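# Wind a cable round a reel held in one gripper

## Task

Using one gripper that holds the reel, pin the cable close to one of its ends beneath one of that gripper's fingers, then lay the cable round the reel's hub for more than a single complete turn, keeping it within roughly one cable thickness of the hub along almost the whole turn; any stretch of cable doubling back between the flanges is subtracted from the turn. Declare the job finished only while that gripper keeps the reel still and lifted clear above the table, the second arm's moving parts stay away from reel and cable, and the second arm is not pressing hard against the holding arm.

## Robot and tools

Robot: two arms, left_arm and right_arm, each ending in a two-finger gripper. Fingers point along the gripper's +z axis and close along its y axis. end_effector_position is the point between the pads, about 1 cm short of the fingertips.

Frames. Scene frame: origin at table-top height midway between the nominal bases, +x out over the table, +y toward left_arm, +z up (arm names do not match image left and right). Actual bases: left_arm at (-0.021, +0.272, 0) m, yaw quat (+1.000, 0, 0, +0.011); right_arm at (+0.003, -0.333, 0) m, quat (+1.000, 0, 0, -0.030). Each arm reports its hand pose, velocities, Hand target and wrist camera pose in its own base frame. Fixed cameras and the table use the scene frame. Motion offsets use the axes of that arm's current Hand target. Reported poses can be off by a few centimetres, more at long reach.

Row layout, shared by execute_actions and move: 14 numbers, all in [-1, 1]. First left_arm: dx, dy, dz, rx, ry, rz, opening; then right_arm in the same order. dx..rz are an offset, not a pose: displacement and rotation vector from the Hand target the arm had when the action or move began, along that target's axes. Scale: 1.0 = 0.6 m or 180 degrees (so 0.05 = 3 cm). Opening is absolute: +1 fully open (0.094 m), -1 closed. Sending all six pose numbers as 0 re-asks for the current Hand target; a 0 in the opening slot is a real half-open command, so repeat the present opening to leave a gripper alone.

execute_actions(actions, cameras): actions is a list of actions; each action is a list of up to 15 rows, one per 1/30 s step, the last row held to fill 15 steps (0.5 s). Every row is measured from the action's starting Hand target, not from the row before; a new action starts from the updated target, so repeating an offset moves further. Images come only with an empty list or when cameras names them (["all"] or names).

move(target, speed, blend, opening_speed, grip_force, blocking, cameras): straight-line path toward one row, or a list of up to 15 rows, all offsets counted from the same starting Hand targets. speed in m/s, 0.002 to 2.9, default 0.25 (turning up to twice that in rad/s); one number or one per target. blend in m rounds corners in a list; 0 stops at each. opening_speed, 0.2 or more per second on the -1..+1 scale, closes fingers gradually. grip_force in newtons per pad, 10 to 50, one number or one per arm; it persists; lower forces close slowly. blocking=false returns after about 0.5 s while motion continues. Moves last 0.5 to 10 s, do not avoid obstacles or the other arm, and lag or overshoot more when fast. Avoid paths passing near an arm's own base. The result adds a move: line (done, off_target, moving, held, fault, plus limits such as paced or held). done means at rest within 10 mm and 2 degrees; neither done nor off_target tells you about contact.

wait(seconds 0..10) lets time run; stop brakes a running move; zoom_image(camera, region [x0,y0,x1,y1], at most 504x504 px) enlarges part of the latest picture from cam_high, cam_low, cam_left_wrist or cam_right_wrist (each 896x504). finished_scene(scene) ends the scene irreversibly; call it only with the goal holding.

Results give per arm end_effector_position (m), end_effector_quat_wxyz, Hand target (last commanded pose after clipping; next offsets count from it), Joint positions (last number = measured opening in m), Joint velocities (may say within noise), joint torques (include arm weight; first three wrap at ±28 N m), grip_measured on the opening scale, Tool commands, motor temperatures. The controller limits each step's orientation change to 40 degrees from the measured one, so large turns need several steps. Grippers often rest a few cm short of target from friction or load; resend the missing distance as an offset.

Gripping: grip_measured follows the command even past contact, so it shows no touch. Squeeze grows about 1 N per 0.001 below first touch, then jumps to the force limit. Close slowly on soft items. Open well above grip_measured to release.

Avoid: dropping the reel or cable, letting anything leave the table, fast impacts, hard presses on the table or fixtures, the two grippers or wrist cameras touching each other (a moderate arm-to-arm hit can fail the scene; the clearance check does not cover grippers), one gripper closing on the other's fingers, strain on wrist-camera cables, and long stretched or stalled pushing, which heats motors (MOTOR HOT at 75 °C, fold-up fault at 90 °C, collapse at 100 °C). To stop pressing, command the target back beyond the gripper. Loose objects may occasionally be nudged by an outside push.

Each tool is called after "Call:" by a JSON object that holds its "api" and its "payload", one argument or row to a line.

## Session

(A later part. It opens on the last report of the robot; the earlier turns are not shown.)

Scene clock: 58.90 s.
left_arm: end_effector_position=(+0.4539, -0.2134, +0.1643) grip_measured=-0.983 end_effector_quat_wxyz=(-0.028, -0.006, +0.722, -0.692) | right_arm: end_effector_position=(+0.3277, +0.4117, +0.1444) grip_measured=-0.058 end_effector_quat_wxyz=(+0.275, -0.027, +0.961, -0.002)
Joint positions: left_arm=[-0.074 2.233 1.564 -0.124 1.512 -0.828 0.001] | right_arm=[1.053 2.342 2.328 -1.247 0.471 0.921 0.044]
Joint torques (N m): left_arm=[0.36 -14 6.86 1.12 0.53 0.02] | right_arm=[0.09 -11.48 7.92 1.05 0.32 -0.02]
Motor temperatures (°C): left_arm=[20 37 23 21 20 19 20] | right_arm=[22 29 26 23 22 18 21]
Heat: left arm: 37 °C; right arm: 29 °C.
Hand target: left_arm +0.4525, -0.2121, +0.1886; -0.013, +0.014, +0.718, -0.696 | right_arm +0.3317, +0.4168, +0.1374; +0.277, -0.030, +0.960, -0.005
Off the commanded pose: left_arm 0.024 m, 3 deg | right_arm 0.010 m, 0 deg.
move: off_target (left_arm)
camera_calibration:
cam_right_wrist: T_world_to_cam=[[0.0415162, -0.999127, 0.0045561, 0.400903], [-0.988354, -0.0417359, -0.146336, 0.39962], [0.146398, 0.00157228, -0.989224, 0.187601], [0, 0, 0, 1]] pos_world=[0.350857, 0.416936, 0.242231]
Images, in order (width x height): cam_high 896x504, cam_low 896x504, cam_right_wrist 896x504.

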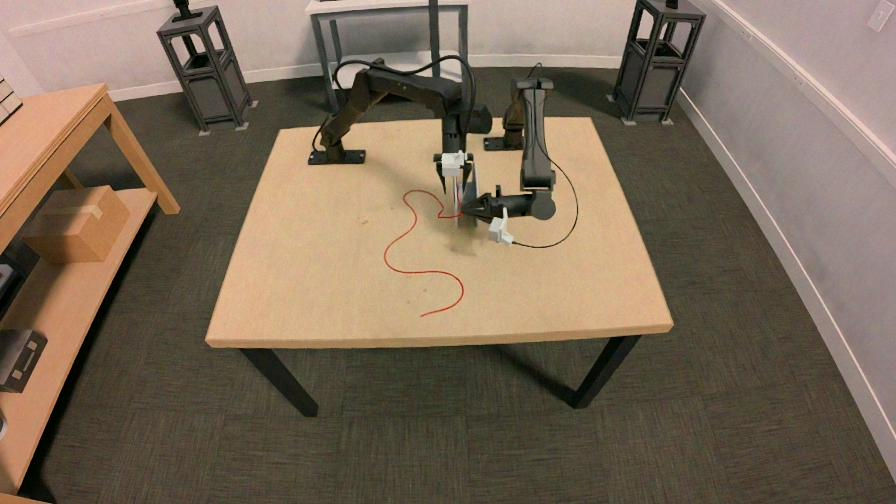

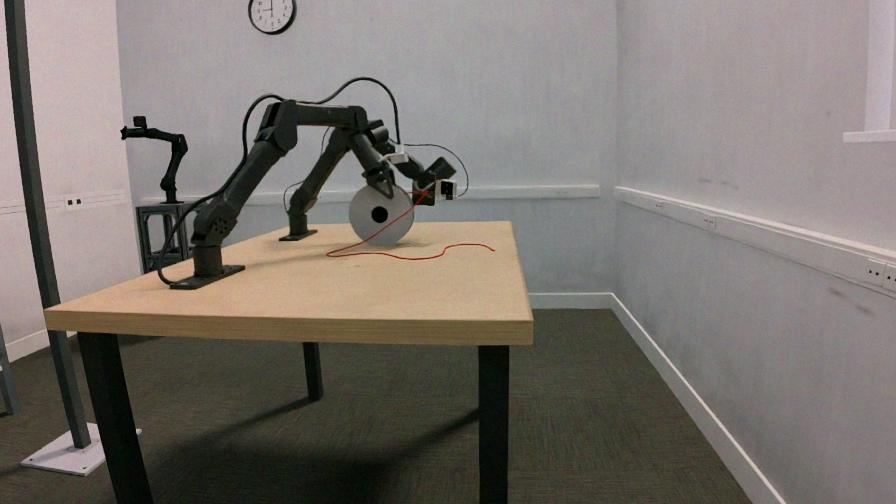

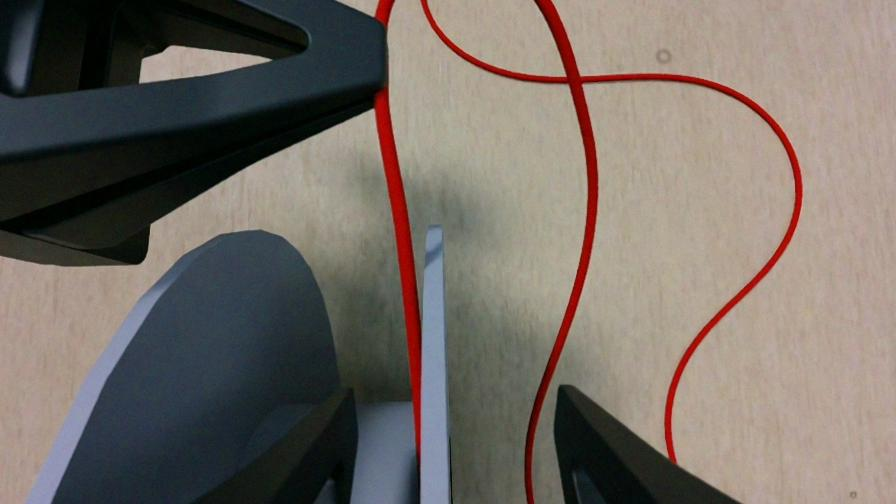

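Call:
{"api": "move", "payload": {
  "target": [0,-0.02,0,0,0,0,-1,-0.016,0.006,0.028,0,0,0,-0.06],
  "speed": 0.06,
  "cameras": ["cam_right_wrist","cam_low","cam_high"]
}}

Call:
{"api": "zoom_image", "payload": {
  "camera": "cam_low",
  "region": [320, 110, 440, 250]
}}

Call:
{"api": "zoom_image", "payload": {
  "camera": "cam_high",
  "region": [400, 110, 520, 240]
}}

Scene clock: 60.43 s.
left_arm: end_effector_position=(+0.4526, -0.2133, +0.1731) grip_measured=-0.983 end_effector_quat_wxyz=(-0.031, -0.009, +0.721, -0.692) | right_arm: end_effector_position=(+0.3456, +0.4201, +0.1435) grip_measured=-0.059 end_effector_quat_wxyz=(+0.283, -0.025, +0.959, +0.009)
Joint positions: left_arm=[-0.074 2.213 1.564 -0.128 1.512 -0.853 0.001] | right_arm=[1.03 2.4 2.416 -1.236 0.465 0.894 0.044]
Joint torques (N m): left_arm=[0.08 -13.94 7.73 1.16 0.52 -0.01] | right_arm=[-0.17 -11.14 7.49 0.97 0.29 -0.03]
Heat: left arm: 38 °C; right arm: 29 °C.
Hand target: left_arm +0.4524, -0.2124, +0.2007; -0.013, +0.014, +0.718, -0.696 | right_arm +0.3486, +0.4211, +0.1282; +0.277, -0.030, +0.960, -0.005
Off the commanded pose: left_arm 0.028 m, 3 deg | right_arm 0.016 m, 2 deg.
move: off_target (left_arm, right_arm)
camera_calibration:
cam_right_wrist: T_world_to_cam=[[0.0440725, -0.998864, -0.0181031, 0.410771], [-0.985666, -0.0405221, -0.163768, 0.418466], [0.162848, 0.0250613, -0.986333, 0.168061], [0, 0, 0, 1]] pos_world=[0.366995, 0.42305, 0.241731]
Images, in order (width x height): cam_high 896x504, cam_low 896x504, cam_right_wrist 896x504.

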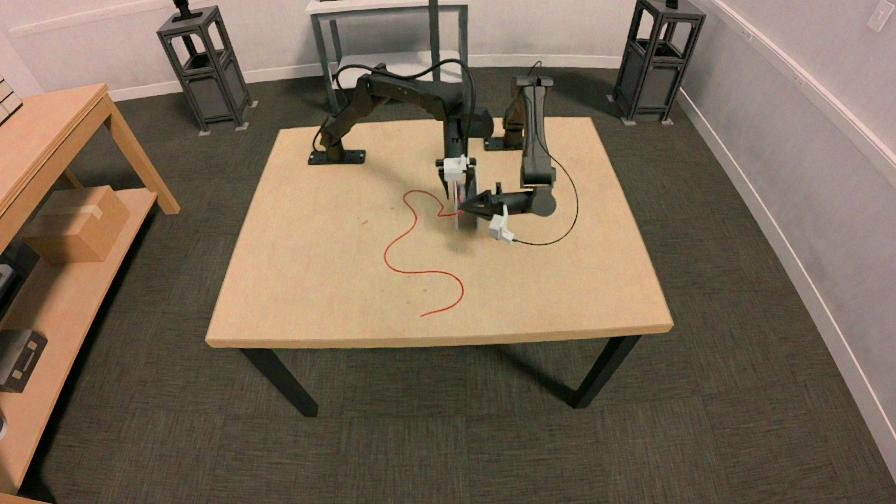

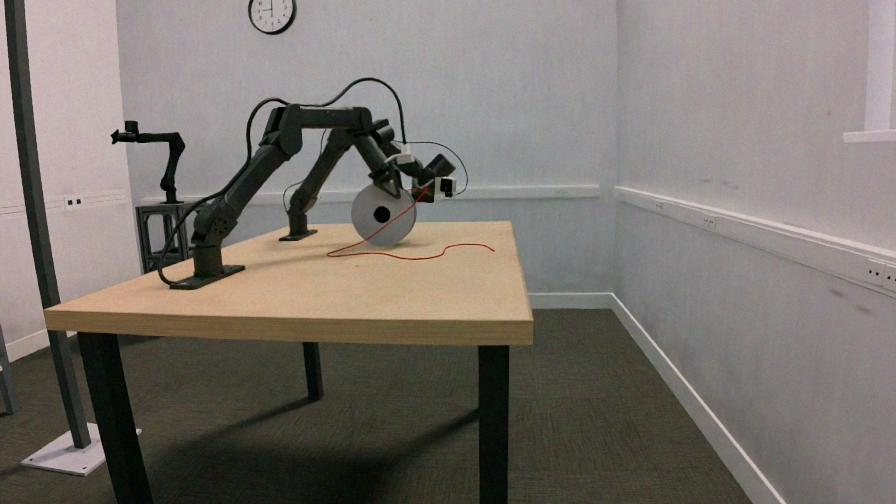

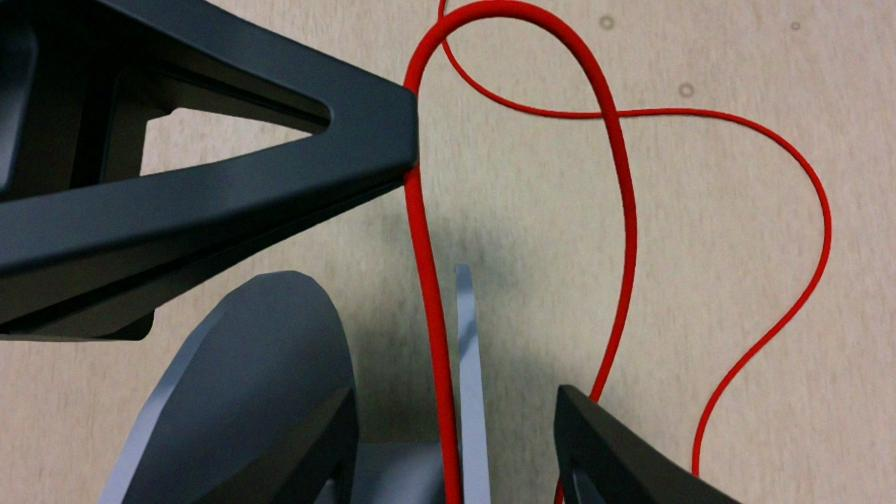

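Scaled by 3.600 from the camera's 896x504 image, which has a finer 1280x720 frame.

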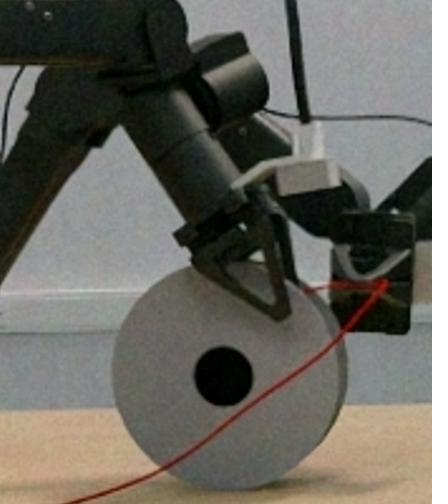

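Scaled by 3.877 from the camera's 896x504 image, which has a finer 1280x720 frame.

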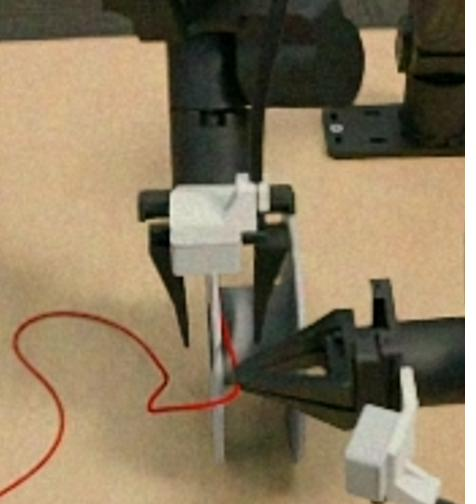

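Call:
{"api": "move", "payload": {
  "target": [0,0,0,0,0,0,-1,0,0,-0.015,0,0,0,-1],
  "opening_speed": 0.25,
  "cameras": ["all"]
}}

Call:
{"api": "zoom_image", "payload": {
  "camera": "cam_low",
  "region": [320, 110, 440, 250]
}}

Call:
{"api": "zoom_image", "payload": {
  "camera": "cam_high",
  "region": [400, 110, 520, 240]
}}

Scene clock: 65.10 s.
left_arm: end_effector_position=(+0.4525, -0.2133, +0.1729) grip_measured=-0.983 end_effector_quat_wxyz=(-0.033, -0.010, +0.721, -0.692) | right_arm: end_effector_position=(+0.3445, +0.4182, +0.1460) grip_measured=-0.872 end_effector_quat_wxyz=(+0.281, -0.027, +0.959, +0.005)
Joint positions: left_arm=[-0.074 2.213 1.564 -0.131 1.512 -0.853 0.001] | right_arm=[1.03 2.407 2.442 -1.265 0.466 0.893 0.006]
Joint torques (N m): left_arm=[0.16 -13.86 7.73 1.09 0.53 0] | right_arm=[0.47 -11.75 7.82 0.88 0.31 0.07]
Heat: left arm: 37 °C; right arm: 28 °C.
Hand target: left_arm +0.4524, -0.2124, +0.2007; -0.013, +0.014, +0.718, -0.696 | right_arm +0.3439, +0.4209, +0.1358; +0.277, -0.030, +0.960, -0.005
Off the commanded pose: left_arm 0.028 m, 4 deg | right_arm 0.011 m, 1 deg.
move: off_target (left_arm, right_arm)
camera_calibration:
cam_left_wrist: T_world_to_cam=[[0.0845668, -0.063771, 0.994375, -0.223544], [-0.880915, 0.46159, 0.10452, 0.514255], [-0.465659, -0.884798, -0.0171416, 0.114569], [0, 0, 0, 1]] pos_world=[0.525269, -0.15026, 0.170501]
cam_right_wrist: T_world_to_cam=[[0.0444778, -0.998965, -0.00954008, 0.407676], [-0.986381, -0.0423998, -0.158919, 0.418129], [0.15835, 0.0164785, -0.987246, 0.176137], [0, 0, 0, 1]] pos_world=[0.366411, 0.42208, 0.244229]

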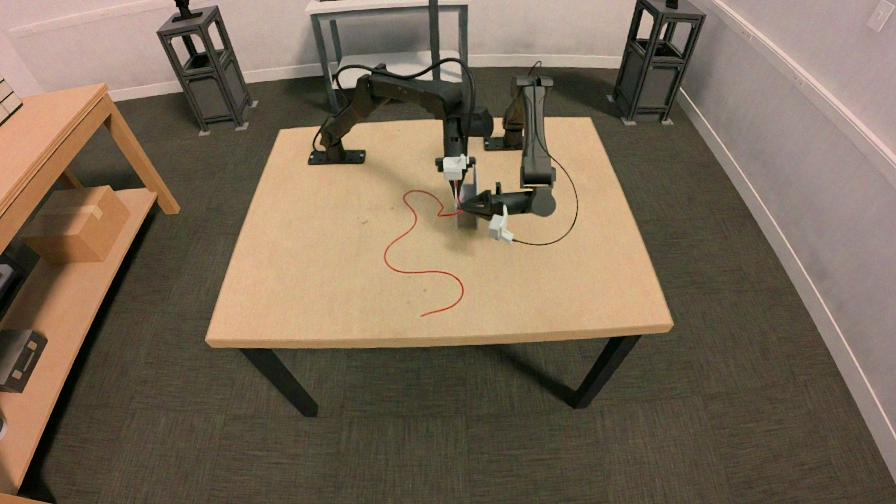

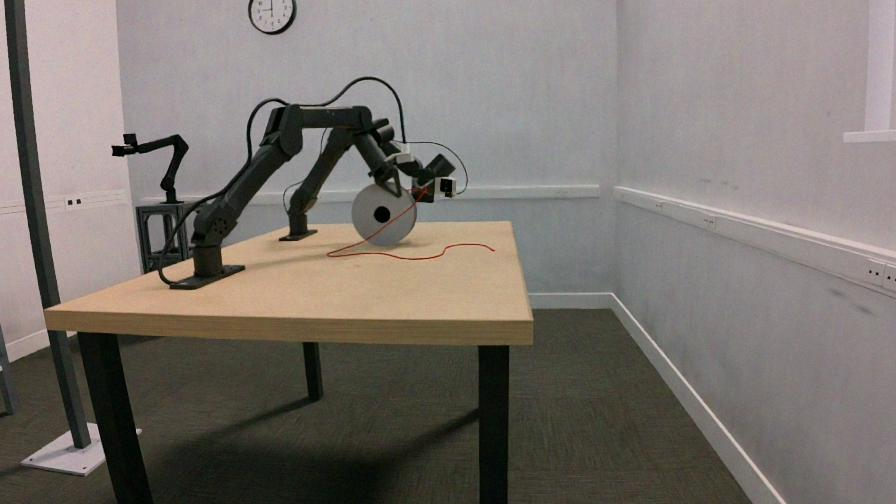

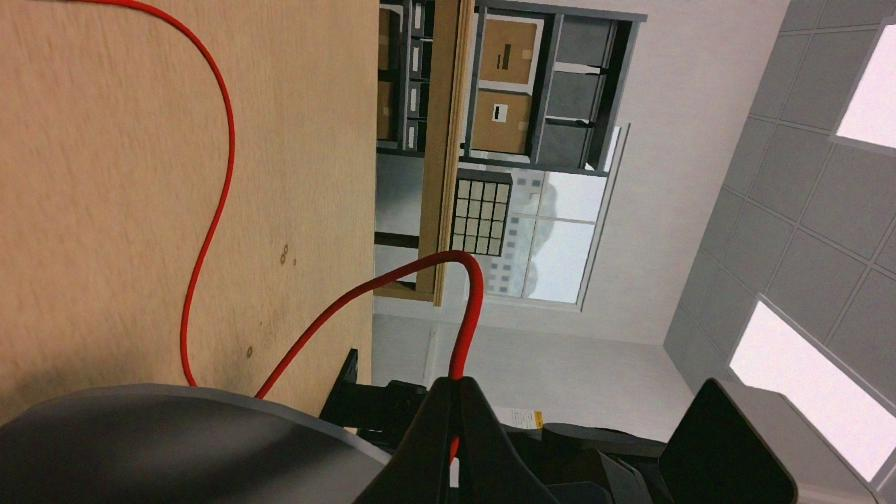

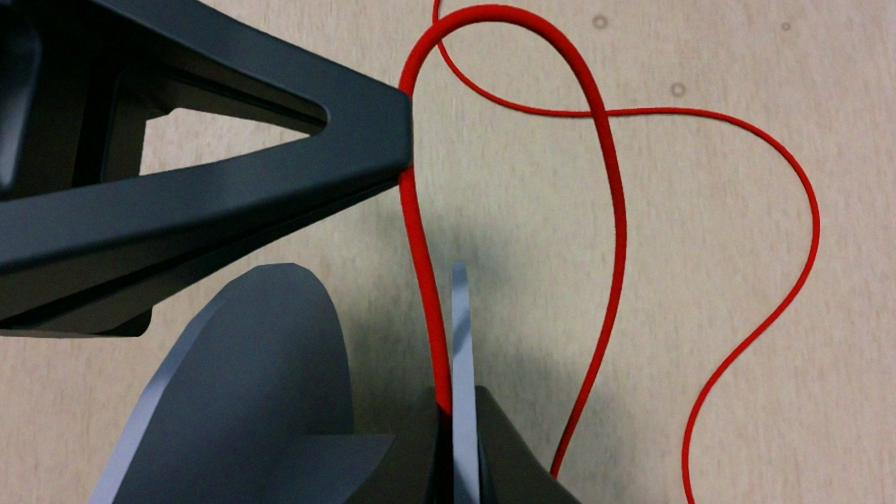

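Scaled by 3.600 from the camera's 896x504 image, which has a finer 1280x720 frame.

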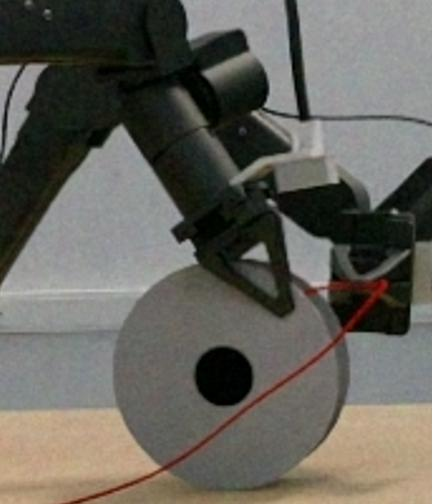

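Scaled by 3.877 from the camera's 896x504 image, which has a finer 1280x720 frame.

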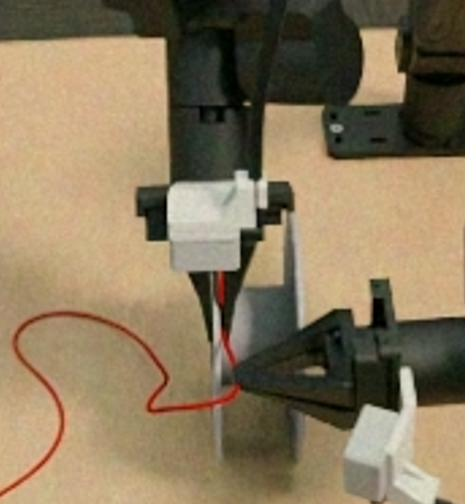

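Call:
{"api": "move", "payload": {
  "target": [0,0,0,0,0,0,-0.7,0,0,0,0,0,0,-1],
  "opening_speed": 0.5
}}

Call:
{"api": "move", "payload": {
  "target": [0,0,-0.25,0,0,0,-0.7,0,0,0,0,0,0,-1],
  "speed": 0.12
}}

Call:
{"api": "move", "payload": {
  "target": [0,0,0,0,0,0,-0.7,0.097,0.01,-0.155,0,0,0,-1],
  "speed": 0.08,
  "cameras": ["all"]
}}

Call:
{"api": "zoom_image", "payload": {
  "camera": "cam_low",
  "region": [300, 60, 470, 250]
}}

Call:
{"api": "zoom_image", "payload": {
  "camera": "cam_high",
  "region": [380, 90, 540, 250]
}}

Scene clock: 68.70 s.
left_arm: end_effector_position=(+0.4525, -0.2133, +0.1729) grip_measured=-0.702 end_effector_quat_wxyz=(-0.033, -0.010, +0.721, -0.692) | right_arm: end_effector_position=(+0.3445, +0.4182, +0.1460) grip_measured=-0.872 end_effector_quat_wxyz=(+0.281, -0.027, +0.959, +0.005)
Joint positions: left_arm=[-0.074 2.213 1.564 -0.131 1.512 -0.853 0.014] | right_arm=[1.03 2.407 2.442 -1.265 0.466 0.893 0.006]
Joint torques (N m): left_arm=[0.12 -14.05 7.68 1.08 0.52 0.01] | right_arm=[0.47 -11.74 7.77 0.89 0.31 0.05]
Heat: left arm: 36 °C; right arm: 28 °C.
Hand target: left_arm +0.4524, -0.2124, +0.2007; -0.013, +0.014, +0.718, -0.696 | right_arm +0.3439, +0.4209, +0.1358; +0.277, -0.030, +0.960, -0.005
Off the commanded pose: left_arm 0.028 m, 4 deg | right_arm 0.011 m, 1 deg.
move: off_target (left_arm, right_arm)

Scene clock: 70.73 s.
left_arm: end_effector_position=(+0.4664, -0.0604, +0.1882) grip_measured=-0.702 end_effector_quat_wxyz=(+0.085, -0.108, +0.704, -0.697) | right_arm: end_effector_position=(+0.3445, +0.4182, +0.1460) grip_measured=-0.872 end_effector_quat_wxyz=(+0.281, -0.027, +0.959, +0.005)
Joint positions: left_arm=[0.262 2.12 1.487 -0.298 1.552 -0.671 0.014] | right_arm=[1.03 2.407 2.442 -1.265 0.466 0.893 0.006]
Joint torques (N m): left_arm=[-0.02 -13.11 4.88 0.97 0.66 0.12] | right_arm=[0.5 -11.71 7.83 0.88 0.31 0.07]
Heat: left arm: 37 °C; right arm: 28 °C.
Hand target: left_arm +0.4583, -0.0625, +0.2052; -0.013, +0.014, +0.718, -0.696 | right_arm +0.3439, +0.4209, +0.1358; +0.277, -0.030, +0.960, -0.005
Off the commanded pose: left_arm 0.019 m, 18 deg | right_arm 0.011 m, 1 deg.
joint sent to its limit (left arm) — joint 5 (wrist yaw), upper limit. The joint targets are off in orientation, not in position.
move: off_target (left_arm, right_arm)

Scene clock: 72.77 s.
left_arm: end_effector_position=(+0.4664, -0.0604, +0.1882) grip_measured=-0.702 end_effector_quat_wxyz=(+0.085, -0.108, +0.704, -0.697) | right_arm: end_effector_position=(+0.2412, +0.4267, +0.1523) grip_measured=-0.872 end_effector_quat_wxyz=(+0.254, -0.047, +0.966, -0.028)
Joint positions: left_arm=[0.262 2.12 1.487 -0.298 1.552 -0.671 0.014] | right_arm=[1.23 2.351 2.402 -1.466 0.494 1.093 0.006]
Joint torques (N m): left_arm=[-0.14 -13.09 4.77 1.1 0.65 0.09] | right_arm=[-0.01 -18.3 6.6 0.55 0.55 0.21]
Heat: left arm: 37 °C; right arm: 28 °C.
Hand target: left_arm +0.4591, -0.0630, +0.2048; +0.093, -0.089, +0.700, -0.702 (not the last commanded pose) | right_arm +0.2447, +0.4228, +0.1832; +0.277, -0.030, +0.960, -0.005
Off the commanded pose: left_arm 0.019 m, 18 deg | right_arm 0.032 m, 4 deg.
joint sent to its limit (left arm) — joint 5 (wrist yaw), upper limit.
move: off_target (left_arm, right_arm)
camera_calibration:
cam_left_wrist: T_world_to_cam=[[0.063446, -0.0183178, 0.997817, -0.218179], [-0.982045, 0.176841, 0.0656896, 0.491677], [-0.177658, -0.984069, -0.006769, 0.114282], [0, 0, 0, 1]] pos_world=[0.516994, 0.0215163, 0.186178]
cam_right_wrist: T_world_to_cam=[[0.0665147, -0.995737, 0.0639054, 0.402822], [-0.992203, -0.0727722, -0.101179, 0.323142], [0.105398, -0.0566773, -0.992814, 0.243412], [0, 0, 0, 1]] pos_world=[0.268174, 0.438417, 0.248616]

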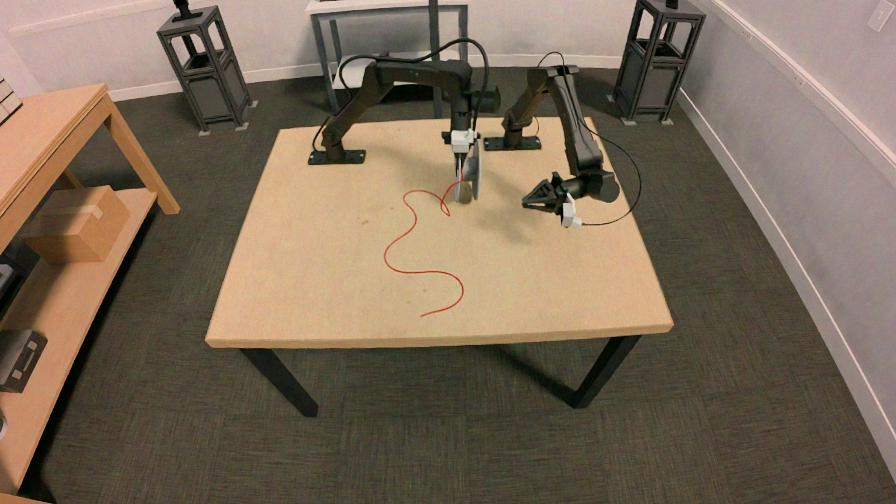

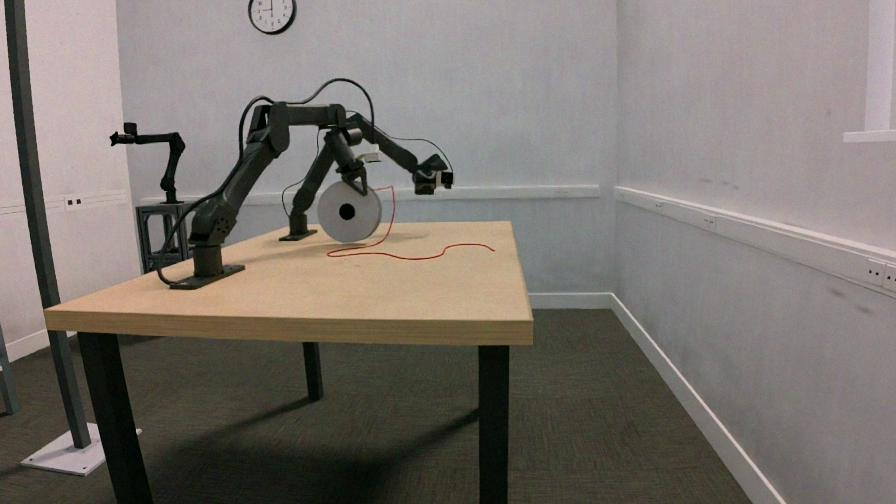

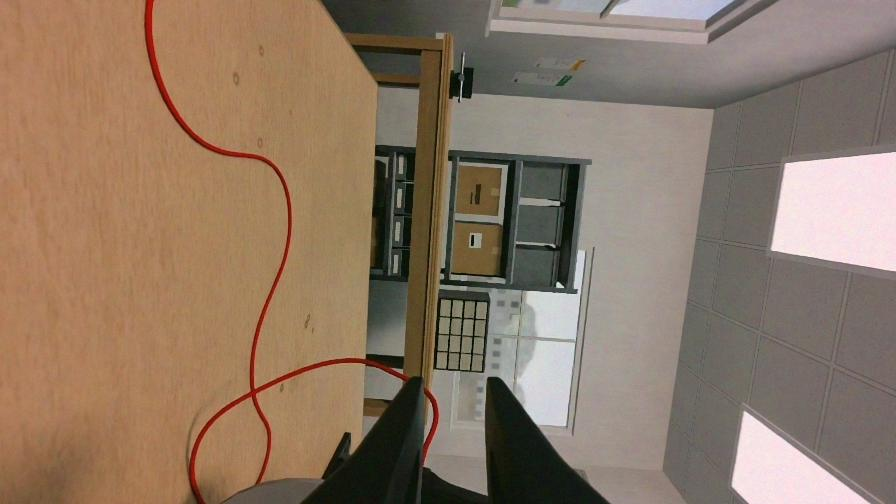

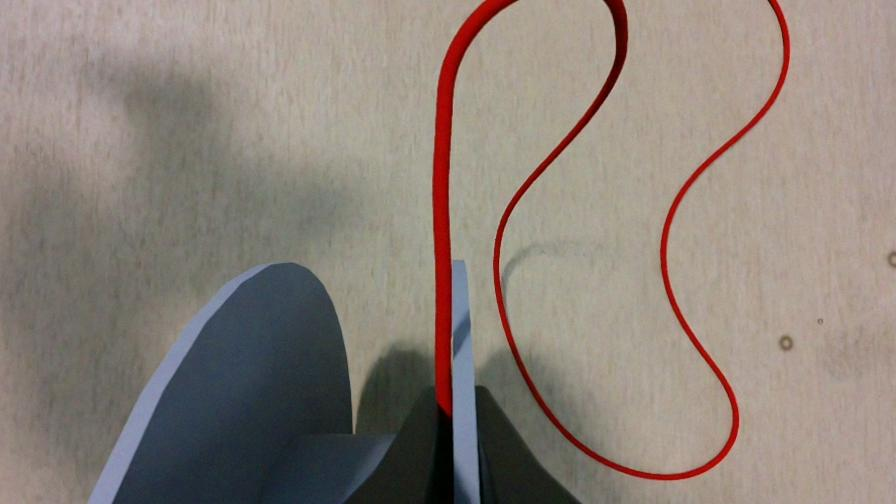

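Scaled by 2.653 from the camera's 896x504 image, which has a finer 1280x720 frame.

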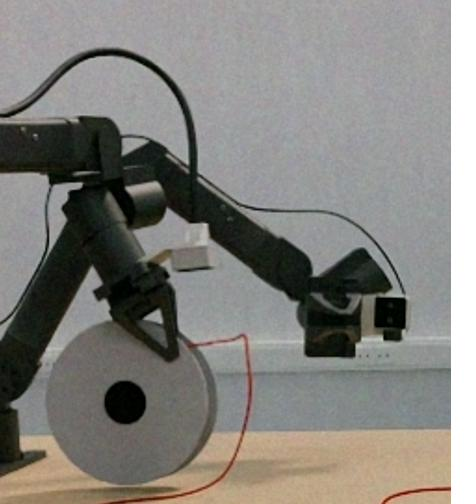

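Scaled by 3.150 from the camera's 896x504 image, which has a finer 1280x720 frame.

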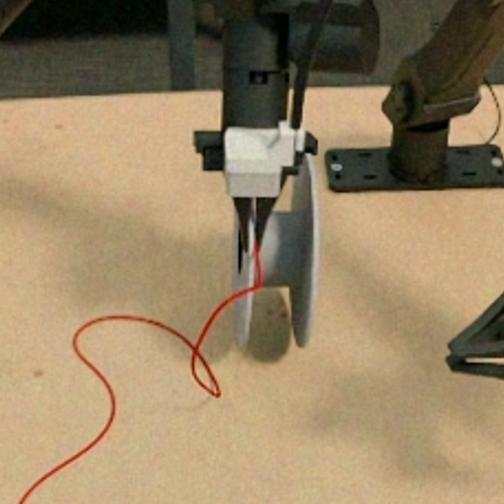

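Call:
{"api": "move", "payload": {
  "target": [
    [0,0,0,0,0,0,-0.7,-0.115,-0.006,-0.184,0,0,0,-1],
    [0,0,0,0,0,0,-0.7,-0.335,-0.311,-0.079,0,0,0,-1]
  ],
  "speed": 0.12,
  "blend": [0.03,0],
  "cameras": ["all"]
}}

Call:
{"api": "zoom_image", "payload": {
  "camera": "cam_low",
  "region": [300, 60, 470, 270]
}}

Call:
{"api": "zoom_image", "payload": {
  "camera": "cam_high",
  "region": [360, 90, 540, 270]
}}

Scene clock: 78.47 s.
left_arm: end_effector_position=(+0.4664, -0.0604, +0.1882) grip_measured=-0.702 end_effector_quat_wxyz=(+0.085, -0.108, +0.704, -0.697) | right_arm: end_effector_position=(+0.4018, +0.2482, +0.3108) grip_measured=-0.872 end_effector_quat_wxyz=(+0.310, -0.042, +0.950, +0.010)
Joint positions: left_arm=[0.262 2.12 1.487 -0.298 1.552 -0.671 0.014] | right_arm=[0.679 2.155 2.696 -1.57 0.341 0.495 0.006]
Joint torques (N m): left_arm=[-0.2 -12.85 5.04 1.02 0.64 0.08] | right_arm=[0.35 -13.49 7.12 1.57 0.26 0]
Heat: left arm: 39 °C; right arm: 29 °C.
Hand target: left_arm +0.4591, -0.0630, +0.2048; +0.093, -0.089, +0.700, -0.702 | right_arm +0.3996, +0.2483, +0.3350; +0.277, -0.030, +0.960, -0.005
Off the commanded pose: left_arm 0.018 m, 2 deg | right_arm 0.024 m, 5 deg.
joint read past its limit (right arm) — joint 4 (wrist pitch), lower limit.
joint sent to its limit (left arm) — joint 5 (wrist yaw), upper limit. The joint targets still meet the commanded pose.
joint sent to its limit (right arm) — joint 4 (wrist pitch), lower limit. The joint targets are off in orientation, not in position.
move: off_target (left_arm, right_arm)
camera_calibration:
cam_left_wrist: T_world_to_cam=[[0.063446, -0.0183178, 0.997817, -0.218179], [-0.982045, 0.176841, 0.0656896, 0.491677], [-0.177658, -0.984069, -0.006769, 0.114282], [0, 0, 0, 1]] pos_world=[0.516994, 0.0215163, 0.186178]
cam_right_wrist: T_world_to_cam=[[0.077654, -0.996949, -0.0079066, 0.222468], [-0.972756, -0.0740272, -0.219695, 0.514871], [0.218439, 0.0247513, -0.975537, 0.302649], [0, 0, 0, 1]] pos_world=[0.417458, 0.252413, 0.410119]

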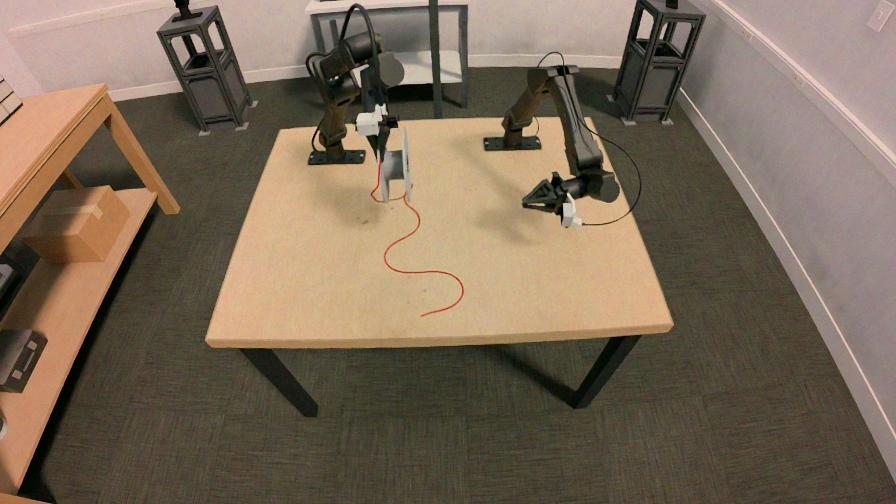

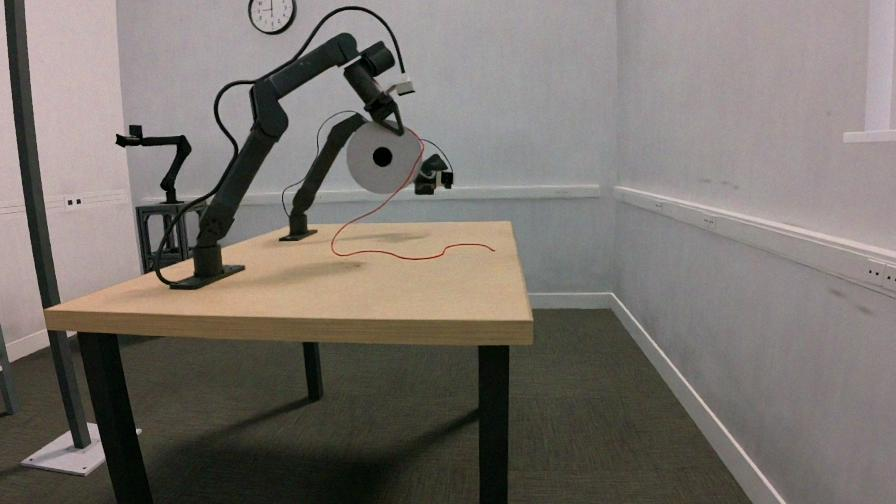

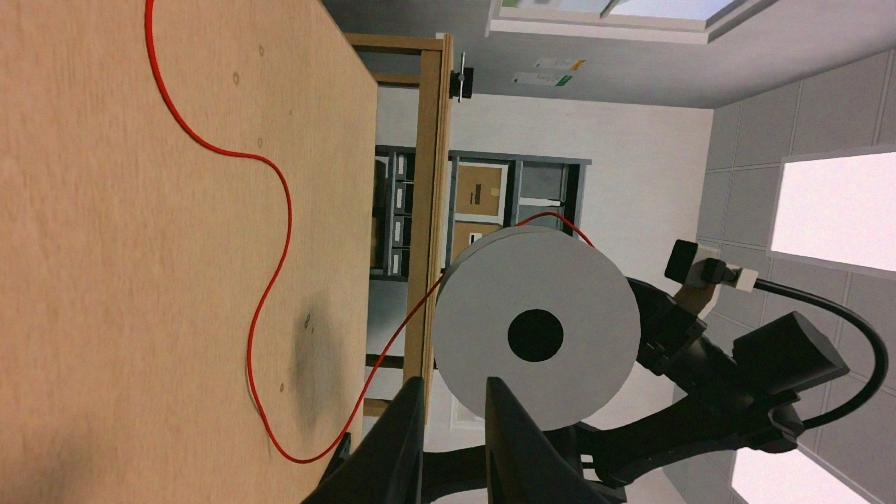

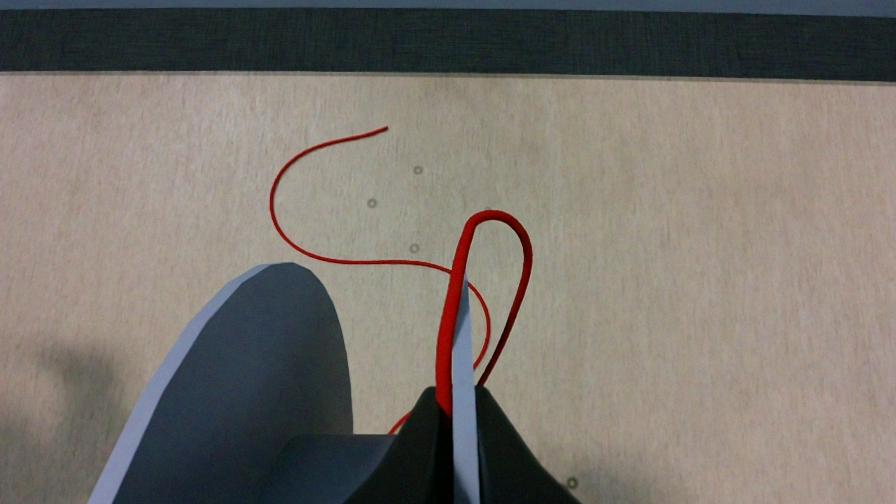

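Scaled by 2.400 from the camera's 896x504 image, which has a finer 1280x720 frame.

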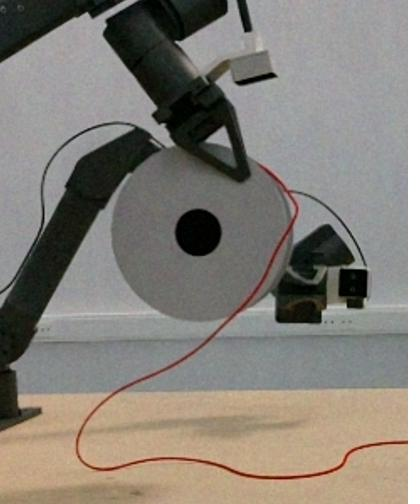

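Scaled by 2.800 from the camera's 896x504 image, which has a finer 1280x720 frame.

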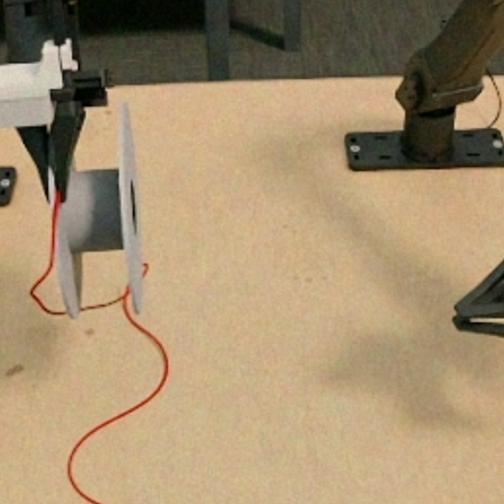

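Call:
{"api": "move", "payload": {
  "target": [0.252,0.1575,0.238,0.064,0.065,0.495,0.2,0,0,0,0,0,0,-1],
  "speed": 0.25,
  "cameras": ["cam_left_wrist","cam_high"]
}}

Scene clock: 84.97 s.
left_arm: end_effector_position=(+0.3522, -0.2387, +0.1156) grip_measured=+0.198 end_effector_quat_wxyz=(+0.500, +0.504, +0.498, -0.498) | right_arm: end_effector_position=(+0.4018, +0.2482, +0.3107) grip_measured=-0.872 end_effector_quat_wxyz=(+0.310, -0.042, +0.950, +0.010)
Joint positions: left_arm=[-0.167 2.152 0.847 1.277 1.407 0.037 0.056] | right_arm=[0.679 2.155 2.696 -1.57 0.341 0.494 0.006]
Joint torques (N m): left_arm=[-0.35 -7.6 3.02 1.62 -0.03 -0.05] | right_arm=[0.34 -13.46 7.15 1.57 0.21 -0.02]
Heat: left arm: 39 °C; right arm: 29 °C.
Hand target: left_arm +0.3499, -0.2399, +0.1101; +0.500, +0.500, +0.500, -0.500 | right_arm +0.3996, +0.2483, +0.3350; +0.277, -0.030, +0.960, -0.005
Off the commanded pose: left_arm 0.006 m, 1 deg | right_arm 0.024 m, 5 deg.
joint read past its limit (right arm) — joint 4 (wrist pitch), lower limit.
joint sent to its limit (right arm) — joint 4 (wrist pitch), lower limit. The joint targets are off in orientation, not in position.
move: off_target (right_arm)
camera_calibration:
cam_left_wrist: T_world_to_cam=[[-0.999719, -0.016752, 0.0167592, 0.346407], [-0.0224284, 0.440727, -0.897361, 0.252239], [0.00764635, -0.897485, -0.440979, -0.0763464], [0, 0, 0, 1]] pos_world=[0.352551, -0.173885, 0.186877]
Images, in order (width x height): cam_high 896x504, cam_left_wrist 896x504.

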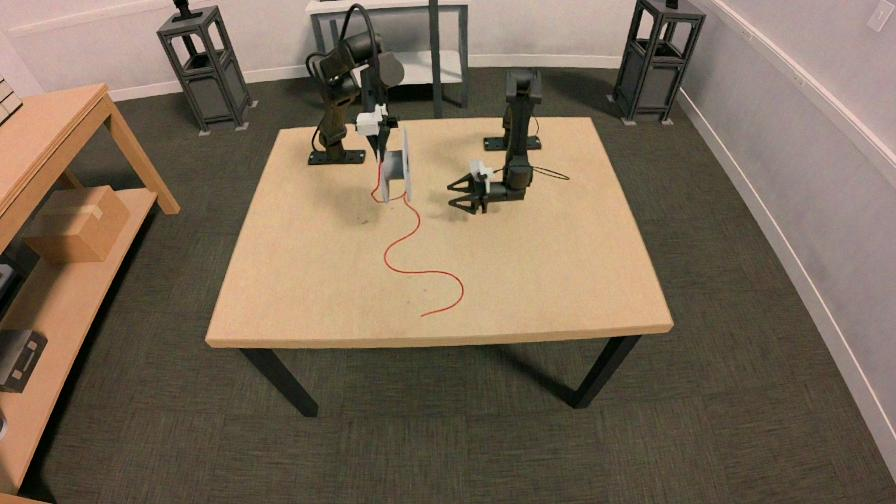

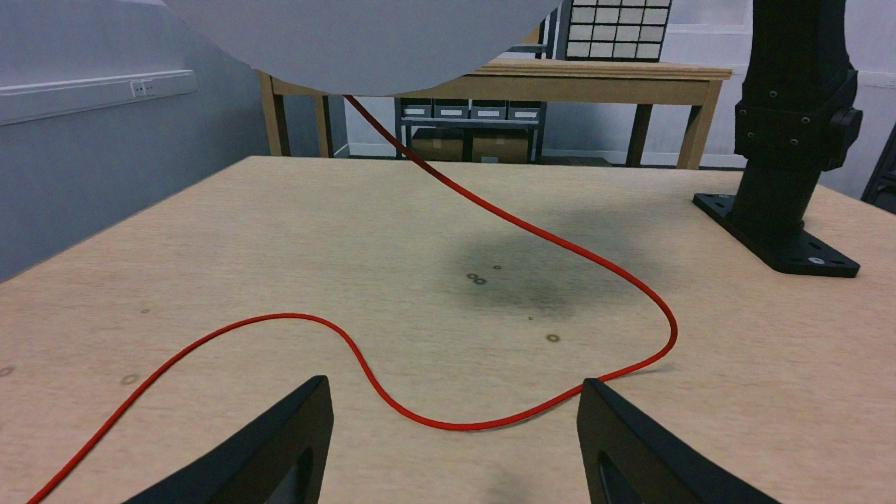

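Call:
{"api": "move", "payload": {
  "target": [0.027,-0.083,0.16,0,0,-0.333,0.4,0,0,0,0,0,0,-1],
  "speed": 0.15,
  "cameras": ["cam_left_wrist","cam_low"]
}}

Call:
{"api": "zoom_image", "payload": {
  "camera": "cam_low",
  "region": [300, 60, 470, 270]
}}

Scene clock: 90.23 s.
left_arm: end_effector_position=(+0.3027, -0.3355, +0.0961) grip_measured=+0.399 end_effector_quat_wxyz=(+0.177, +0.180, +0.686, -0.682) | right_arm: end_effector_position=(+0.4018, +0.2482, +0.3107) grip_measured=-0.872 end_effector_quat_wxyz=(+0.310, -0.042, +0.950, +0.010)
Joint positions: left_arm=[-0.476 2.199 0.775 1.409 1.098 -1.047 0.066] | right_arm=[0.679 2.155 2.696 -1.57 0.341 0.494 0.006]
Joint torques (N m): left_arm=[-0.46 -7.21 2.8 1.96 -0.08 0.02] | right_arm=[0.29 -13.46 7.05 1.57 0.22 -0.01]
Heat: left arm: 38 °C; right arm: 29 °C.
Hand target: left_arm +0.3000, -0.3359, +0.0940; +0.183, +0.183, +0.683, -0.683 | right_arm +0.3996, +0.2483, +0.3350; +0.277, -0.030, +0.960, -0.005
Off the commanded pose: left_arm 0.003 m, 1 deg | right_arm 0.024 m, 5 deg.
joint read past its limit (right arm) — joint 4 (wrist pitch), lower limit.
joint sent to its limit (right arm) — joint 4 (wrist pitch), lower limit. The joint targets are off in orientation, not in position.
move: off_target (right_arm)
camera_calibration:
cam_left_wrist: T_world_to_cam=[[-0.466064, -0.0246874, 0.884406, 0.0480603], [-0.798626, 0.441934, -0.408523, 0.464597], [-0.380764, -0.896708, -0.225686, -0.0743253], [0, 0, 0, 1]] pos_world=[0.365138, -0.270783, 0.13052]
Images, in order (width x height): cam_low 896x504, cam_left_wrist 896x504.

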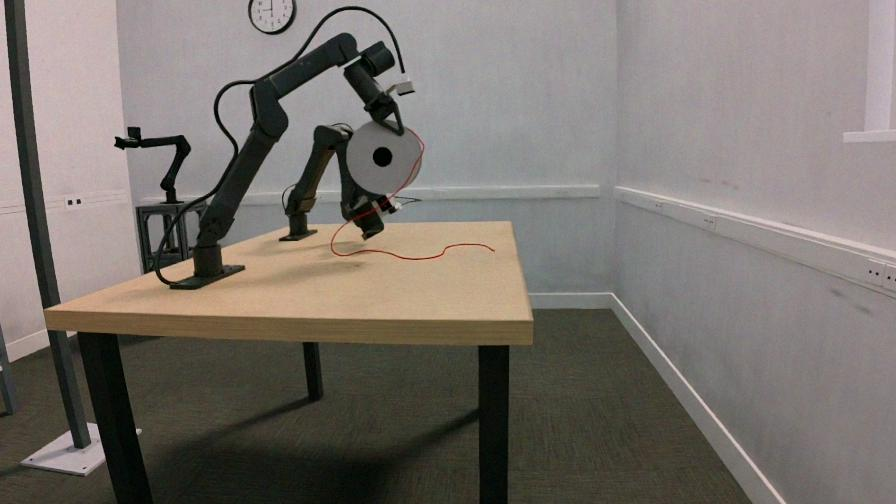

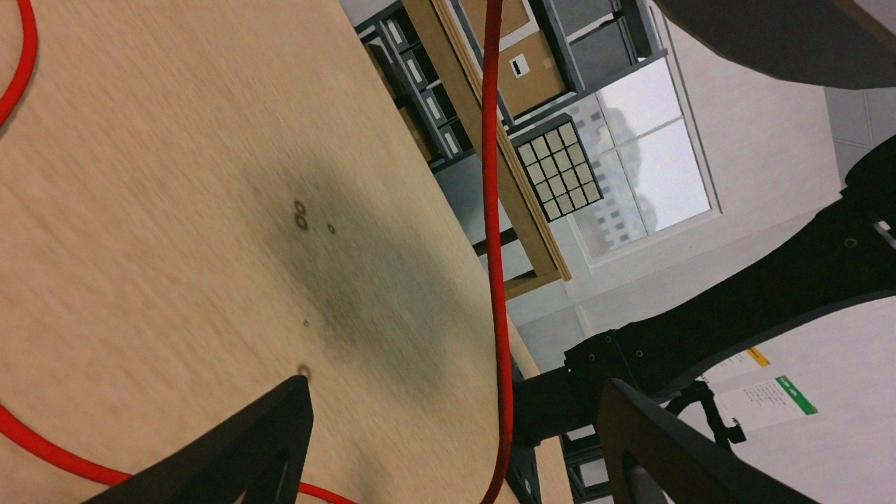

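Scaled by 2.400 from the camera's 896x504 image, which has a finer 1280x720 frame.

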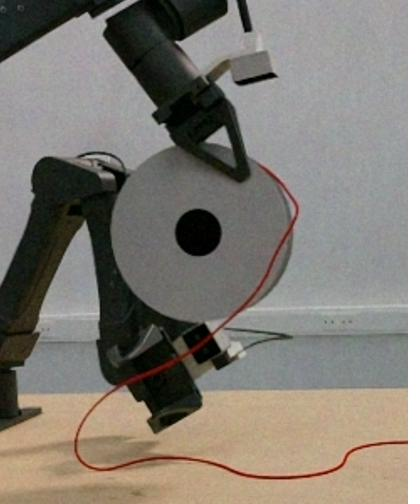

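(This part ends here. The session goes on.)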